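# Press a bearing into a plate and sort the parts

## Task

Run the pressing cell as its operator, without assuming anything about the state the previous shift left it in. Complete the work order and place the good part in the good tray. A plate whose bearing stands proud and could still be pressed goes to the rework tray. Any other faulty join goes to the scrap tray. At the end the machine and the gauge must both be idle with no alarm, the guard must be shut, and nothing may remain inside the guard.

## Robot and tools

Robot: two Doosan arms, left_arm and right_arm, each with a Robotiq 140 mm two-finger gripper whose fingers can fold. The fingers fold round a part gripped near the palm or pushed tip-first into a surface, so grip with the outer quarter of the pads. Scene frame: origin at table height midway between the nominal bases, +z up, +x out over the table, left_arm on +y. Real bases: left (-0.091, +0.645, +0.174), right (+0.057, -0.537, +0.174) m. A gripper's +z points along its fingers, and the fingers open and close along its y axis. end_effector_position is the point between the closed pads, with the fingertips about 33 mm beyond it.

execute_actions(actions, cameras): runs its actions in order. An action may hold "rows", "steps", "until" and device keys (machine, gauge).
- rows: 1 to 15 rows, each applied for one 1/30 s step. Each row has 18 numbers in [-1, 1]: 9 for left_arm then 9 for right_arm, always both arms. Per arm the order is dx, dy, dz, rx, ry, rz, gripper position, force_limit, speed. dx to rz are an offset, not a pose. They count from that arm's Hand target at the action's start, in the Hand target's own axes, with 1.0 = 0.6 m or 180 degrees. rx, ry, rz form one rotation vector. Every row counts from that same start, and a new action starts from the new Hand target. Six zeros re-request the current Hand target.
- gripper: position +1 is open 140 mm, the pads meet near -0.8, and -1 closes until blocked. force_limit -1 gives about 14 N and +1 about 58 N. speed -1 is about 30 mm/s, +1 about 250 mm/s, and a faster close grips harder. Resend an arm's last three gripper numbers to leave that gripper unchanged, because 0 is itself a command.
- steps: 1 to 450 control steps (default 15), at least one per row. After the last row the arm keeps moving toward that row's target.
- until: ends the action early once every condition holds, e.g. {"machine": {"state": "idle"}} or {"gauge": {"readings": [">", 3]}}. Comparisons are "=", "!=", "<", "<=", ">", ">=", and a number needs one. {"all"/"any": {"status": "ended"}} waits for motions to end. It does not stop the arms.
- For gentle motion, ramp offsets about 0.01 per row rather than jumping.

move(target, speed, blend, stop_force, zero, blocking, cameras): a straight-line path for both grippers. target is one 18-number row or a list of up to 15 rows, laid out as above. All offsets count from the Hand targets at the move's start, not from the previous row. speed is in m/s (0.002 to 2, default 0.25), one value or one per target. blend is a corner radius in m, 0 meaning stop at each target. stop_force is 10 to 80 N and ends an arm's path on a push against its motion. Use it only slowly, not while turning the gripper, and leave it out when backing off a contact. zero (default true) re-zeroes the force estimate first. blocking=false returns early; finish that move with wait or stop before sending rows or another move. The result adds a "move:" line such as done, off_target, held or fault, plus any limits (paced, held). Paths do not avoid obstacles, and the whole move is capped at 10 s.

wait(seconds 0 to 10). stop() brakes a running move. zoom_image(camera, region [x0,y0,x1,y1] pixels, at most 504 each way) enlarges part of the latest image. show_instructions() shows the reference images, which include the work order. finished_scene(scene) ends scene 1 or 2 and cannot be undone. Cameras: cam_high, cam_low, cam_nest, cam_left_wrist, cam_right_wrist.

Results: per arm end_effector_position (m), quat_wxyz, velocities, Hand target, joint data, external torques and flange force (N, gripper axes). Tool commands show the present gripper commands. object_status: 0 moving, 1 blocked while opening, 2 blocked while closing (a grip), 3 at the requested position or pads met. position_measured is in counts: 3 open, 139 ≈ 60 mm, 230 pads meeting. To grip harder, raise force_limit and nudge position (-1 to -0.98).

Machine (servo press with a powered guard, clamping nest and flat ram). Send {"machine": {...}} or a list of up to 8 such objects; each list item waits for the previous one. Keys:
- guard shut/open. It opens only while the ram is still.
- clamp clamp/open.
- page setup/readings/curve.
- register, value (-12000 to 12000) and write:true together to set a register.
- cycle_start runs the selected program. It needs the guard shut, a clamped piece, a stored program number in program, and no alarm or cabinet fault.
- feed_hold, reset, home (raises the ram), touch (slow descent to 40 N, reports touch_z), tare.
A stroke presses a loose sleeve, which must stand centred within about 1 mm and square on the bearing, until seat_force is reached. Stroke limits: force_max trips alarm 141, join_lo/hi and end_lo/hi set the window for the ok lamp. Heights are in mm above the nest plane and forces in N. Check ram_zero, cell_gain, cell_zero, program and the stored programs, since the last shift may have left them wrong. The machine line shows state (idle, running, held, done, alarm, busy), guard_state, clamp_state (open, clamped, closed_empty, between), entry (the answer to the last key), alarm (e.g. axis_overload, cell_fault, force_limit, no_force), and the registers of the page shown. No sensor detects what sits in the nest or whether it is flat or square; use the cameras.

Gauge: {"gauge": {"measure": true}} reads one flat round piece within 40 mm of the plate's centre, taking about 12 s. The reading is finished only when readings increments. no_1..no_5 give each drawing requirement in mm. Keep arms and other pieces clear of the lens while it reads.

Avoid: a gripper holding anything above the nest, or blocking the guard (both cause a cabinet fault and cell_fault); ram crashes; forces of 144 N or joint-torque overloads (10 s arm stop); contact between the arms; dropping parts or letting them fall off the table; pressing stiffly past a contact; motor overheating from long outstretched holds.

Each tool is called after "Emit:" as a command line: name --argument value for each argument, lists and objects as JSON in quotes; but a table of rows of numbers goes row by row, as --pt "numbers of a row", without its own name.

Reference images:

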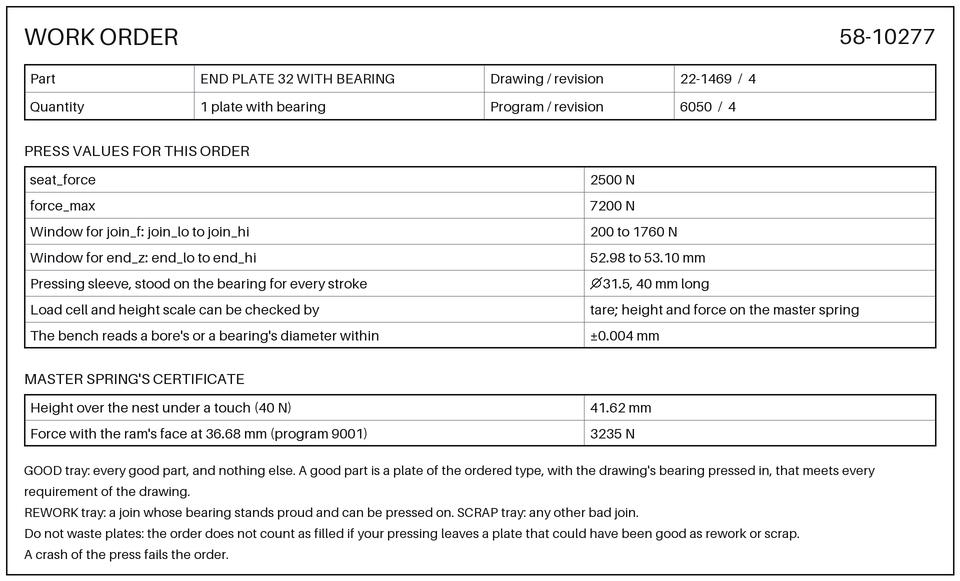

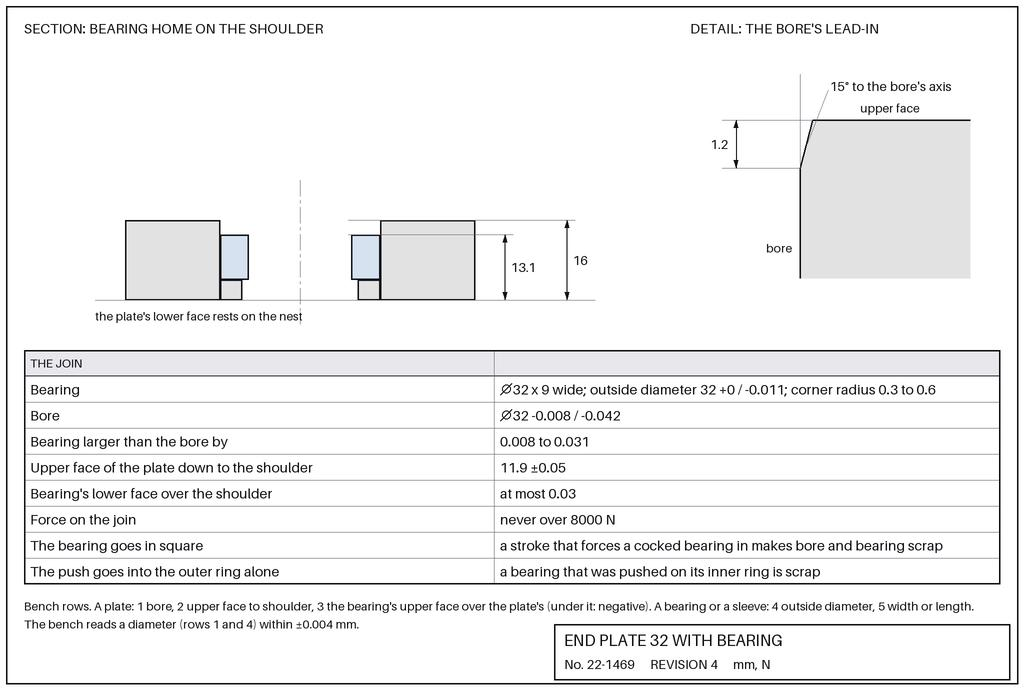

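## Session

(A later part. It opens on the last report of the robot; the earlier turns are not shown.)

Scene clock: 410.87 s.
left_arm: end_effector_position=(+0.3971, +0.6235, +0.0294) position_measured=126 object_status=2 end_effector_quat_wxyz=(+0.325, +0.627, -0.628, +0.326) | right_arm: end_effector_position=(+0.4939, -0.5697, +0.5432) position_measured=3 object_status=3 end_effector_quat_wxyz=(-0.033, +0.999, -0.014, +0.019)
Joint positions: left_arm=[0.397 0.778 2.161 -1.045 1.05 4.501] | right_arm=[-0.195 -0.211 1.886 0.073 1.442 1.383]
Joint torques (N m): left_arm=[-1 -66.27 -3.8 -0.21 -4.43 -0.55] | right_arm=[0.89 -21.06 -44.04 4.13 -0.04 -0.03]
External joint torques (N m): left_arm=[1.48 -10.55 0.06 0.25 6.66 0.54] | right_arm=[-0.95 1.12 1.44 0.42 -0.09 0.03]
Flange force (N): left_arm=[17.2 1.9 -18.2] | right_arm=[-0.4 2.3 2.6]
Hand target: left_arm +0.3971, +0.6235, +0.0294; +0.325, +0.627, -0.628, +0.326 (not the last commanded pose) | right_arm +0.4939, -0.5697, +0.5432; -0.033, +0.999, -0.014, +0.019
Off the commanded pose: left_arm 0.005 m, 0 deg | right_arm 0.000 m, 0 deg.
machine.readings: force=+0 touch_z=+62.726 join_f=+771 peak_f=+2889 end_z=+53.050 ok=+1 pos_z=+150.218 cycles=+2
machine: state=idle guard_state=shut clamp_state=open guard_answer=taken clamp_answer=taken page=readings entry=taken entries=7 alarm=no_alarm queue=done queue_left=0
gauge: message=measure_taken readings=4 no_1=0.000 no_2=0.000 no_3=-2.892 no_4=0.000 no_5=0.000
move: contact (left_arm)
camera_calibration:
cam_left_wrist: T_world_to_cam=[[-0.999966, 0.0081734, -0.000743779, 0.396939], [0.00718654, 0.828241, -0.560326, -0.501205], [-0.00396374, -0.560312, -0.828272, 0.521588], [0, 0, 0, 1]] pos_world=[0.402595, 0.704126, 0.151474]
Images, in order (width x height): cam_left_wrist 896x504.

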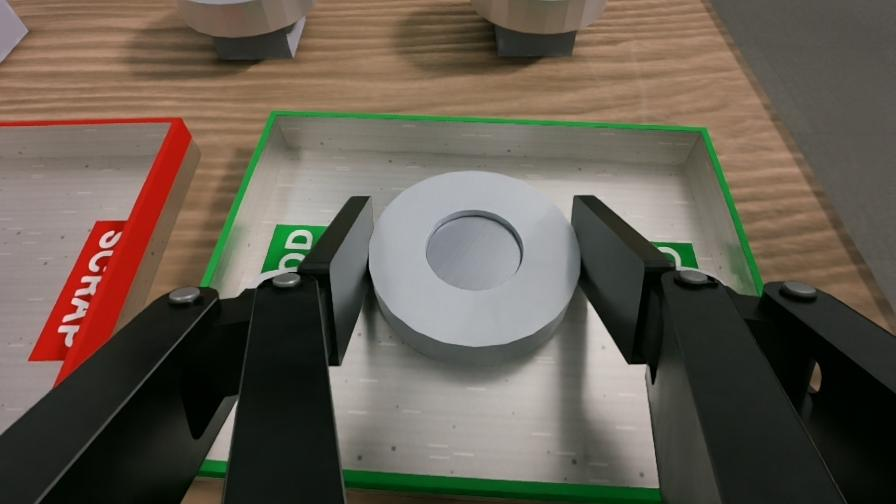

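Emit:
execute_actions --actions '[{"rows":[[0,0,0,0,0,0,0.25,0,-1,0,0,0,0,0,0,1,1,1]],"steps":45}]' --cameras '["cam_left_wrist"]'

Emit:
move --pt "0.0546 0 -0.0583 0 0 0 0.25 0 -1 0 0 0 0 0 0 1 1 1" --pt "0.137 0 -0.35 0 0 0 0.25 0 -1 0 0 0 0 0 0 1 1 1" --speed '[0.1,0.25]' --blend '[0.02,0]' --cameras '["cam_left_wrist","cam_high"]'

Scene clock: 413.00 s.
left_arm: end_effector_position=(+0.3971, +0.6235, +0.0294) position_measured=98 object_status=3 end_effector_quat_wxyz=(+0.325, +0.627, -0.628, +0.326) | right_arm: end_effector_position=(+0.4939, -0.5697, +0.5432) position_measured=3 object_status=3 end_effector_quat_wxyz=(-0.033, +0.999, -0.014, +0.019)
Joint positions: left_arm=[0.397 0.778 2.161 -1.044 1.05 4.501] | right_arm=[-0.195 -0.211 1.886 0.073 1.442 1.383]
Joint torques (N m): left_arm=[0.97 -77.68 -3 -0.37 2.24 -0.08] | right_arm=[0.75 -21.14 -44.24 4.14 -0.07 -0.02]
External joint torques (N m): left_arm=[-0.76 0.89 -0.77 0.39 -0.01 0.08] | right_arm=[-0.67 0.43 1.56 0.43 -0.05 0.02]
Flange force (N): left_arm=[-1.6 -2.0 0.8] | right_arm=[-1.6 1.6 2.6]
Hand target: left_arm +0.3971, +0.6235, +0.0294; +0.325, +0.627, -0.628, +0.326 | right_arm +0.4939, -0.5697, +0.5432; -0.033, +0.999, -0.014, +0.019
Off the commanded pose: left_arm 0.000 m, 0 deg | right_arm 0.000 m, 0 deg.
machine.readings: force=+0 touch_z=+62.726 join_f=+771 peak_f=+2889 end_z=+53.050 ok=+1 pos_z=+150.218 cycles=+2
machine: state=idle guard_state=shut clamp_state=open guard_answer=taken clamp_answer=taken page=readings entry=taken entries=7 alarm=no_alarm queue=done queue_left=0
gauge: message=measure_taken readings=4 no_1=0.000 no_2=0.000 no_3=-2.892 no_4=0.000 no_5=0.000
camera_calibration:
cam_left_wrist: T_world_to_cam=[[-0.999966, 0.00823028, -0.000661542, 0.396886], [0.00718758, 0.828241, -0.560327, -0.501205], [-0.00406373, -0.560312, -0.828272, 0.521628], [0, 0, 0, 1]] pos_world=[0.402595, 0.704126, 0.151474]
Images, in order (width x height): cam_left_wrist 896x504.

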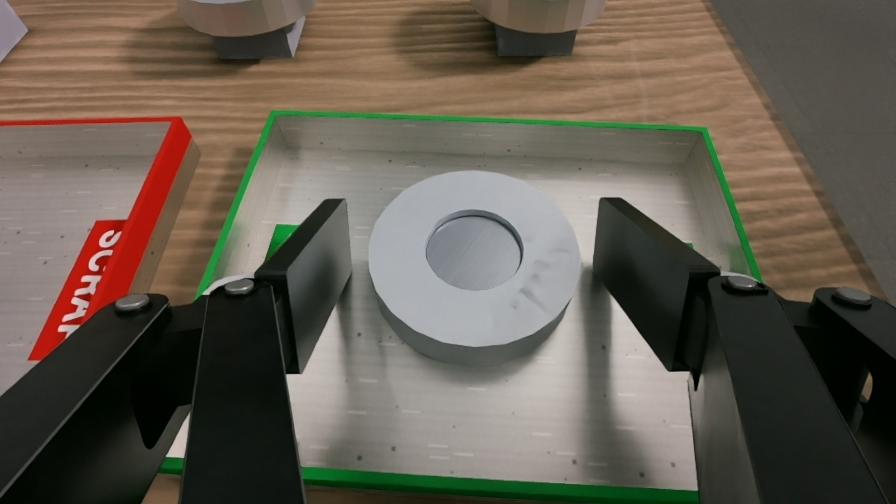

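Scene clock: 414.67 s.
left_arm: end_effector_position=(+0.3967, +0.7480, +0.2174) position_measured=98 object_status=3 end_effector_quat_wxyz=(+0.325, +0.627, -0.628, +0.326) | right_arm: end_effector_position=(+0.4939, -0.5697, +0.5432) position_measured=3 object_status=3 end_effector_quat_wxyz=(-0.033, +0.999, -0.014, +0.019)
Joint positions: left_arm=[0.585 0.502 2.039 -0.764 1.355 4.217] | right_arm=[-0.195 -0.211 1.886 0.073 1.442 1.383]
Joint torques (N m): left_arm=[0.81 -71.2 -19.27 0.51 2.05 -0.12] | right_arm=[0.66 -21.08 -44.09 4.14 -0.08 -0.03]
External joint torques (N m): left_arm=[-0.65 1.38 -0.56 0.19 -0.05 0.12] | right_arm=[-0.52 -0.06 1.39 0.42 -0.03 0.03]
Flange force (N): left_arm=[-2.2 -2.4 0.5] | right_arm=[-2.2 1.1 2.2]
Hand target: left_arm +0.3968, +0.7480, +0.2175; +0.325, +0.627, -0.628, +0.326 | right_arm +0.4939, -0.5697, +0.5432; -0.033, +0.999, -0.014, +0.019
Off the commanded pose: left_arm 0.000 m, 0 deg | right_arm 0.000 m, 0 deg.
machine.readings: force=+0 touch_z=+62.726 join_f=+771 peak_f=+2889 end_z=+53.050 ok=+1 pos_z=+150.218 cycles=+2
machine: state=idle guard_state=shut clamp_state=open guard_answer=taken clamp_answer=taken page=readings entry=taken entries=7 alarm=no_alarm queue=done queue_left=0
gauge: message=measure_taken readings=4 no_1=0.000 no_2=0.000 no_3=-2.892 no_4=0.000 no_5=0.000
move: done
camera_calibration:
cam_left_wrist: T_world_to_cam=[[-0.999966, 0.00822982, -0.000661227, 0.395687], [0.00718702, 0.828241, -0.560327, -0.498894], [-0.00406373, -0.560312, -0.828272, 0.747045], [0, 0, 0, 1]] pos_world=[0.402295, 0.828526, 0.339474]
Images, in order (width x height): cam_high 896x504, cam_left_wrist 896x504.

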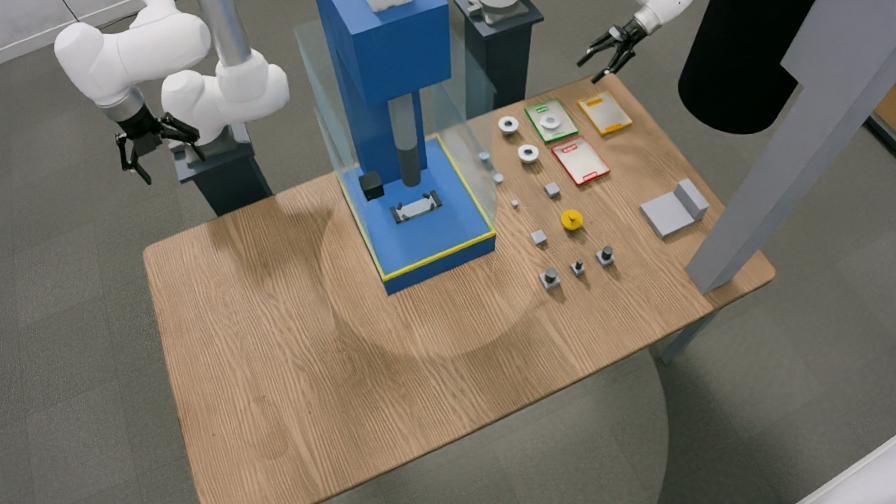

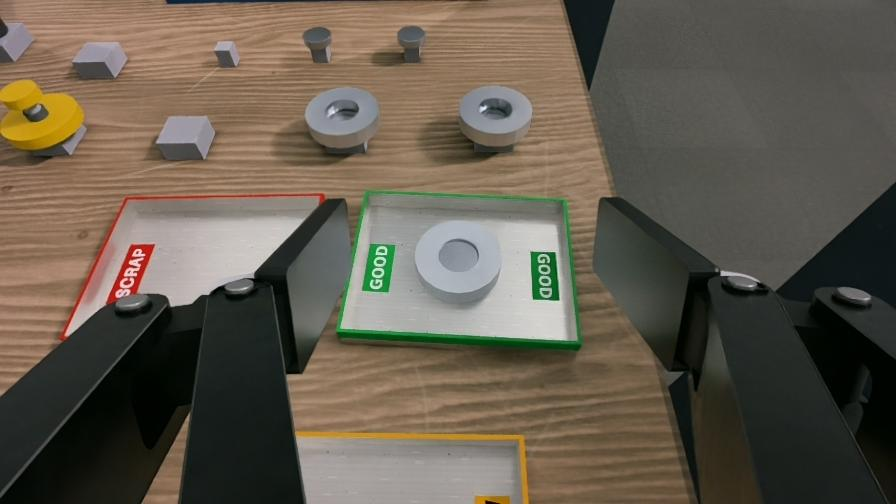

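Emit:
finished_scene --scene 1

The scene is finished: the task was done.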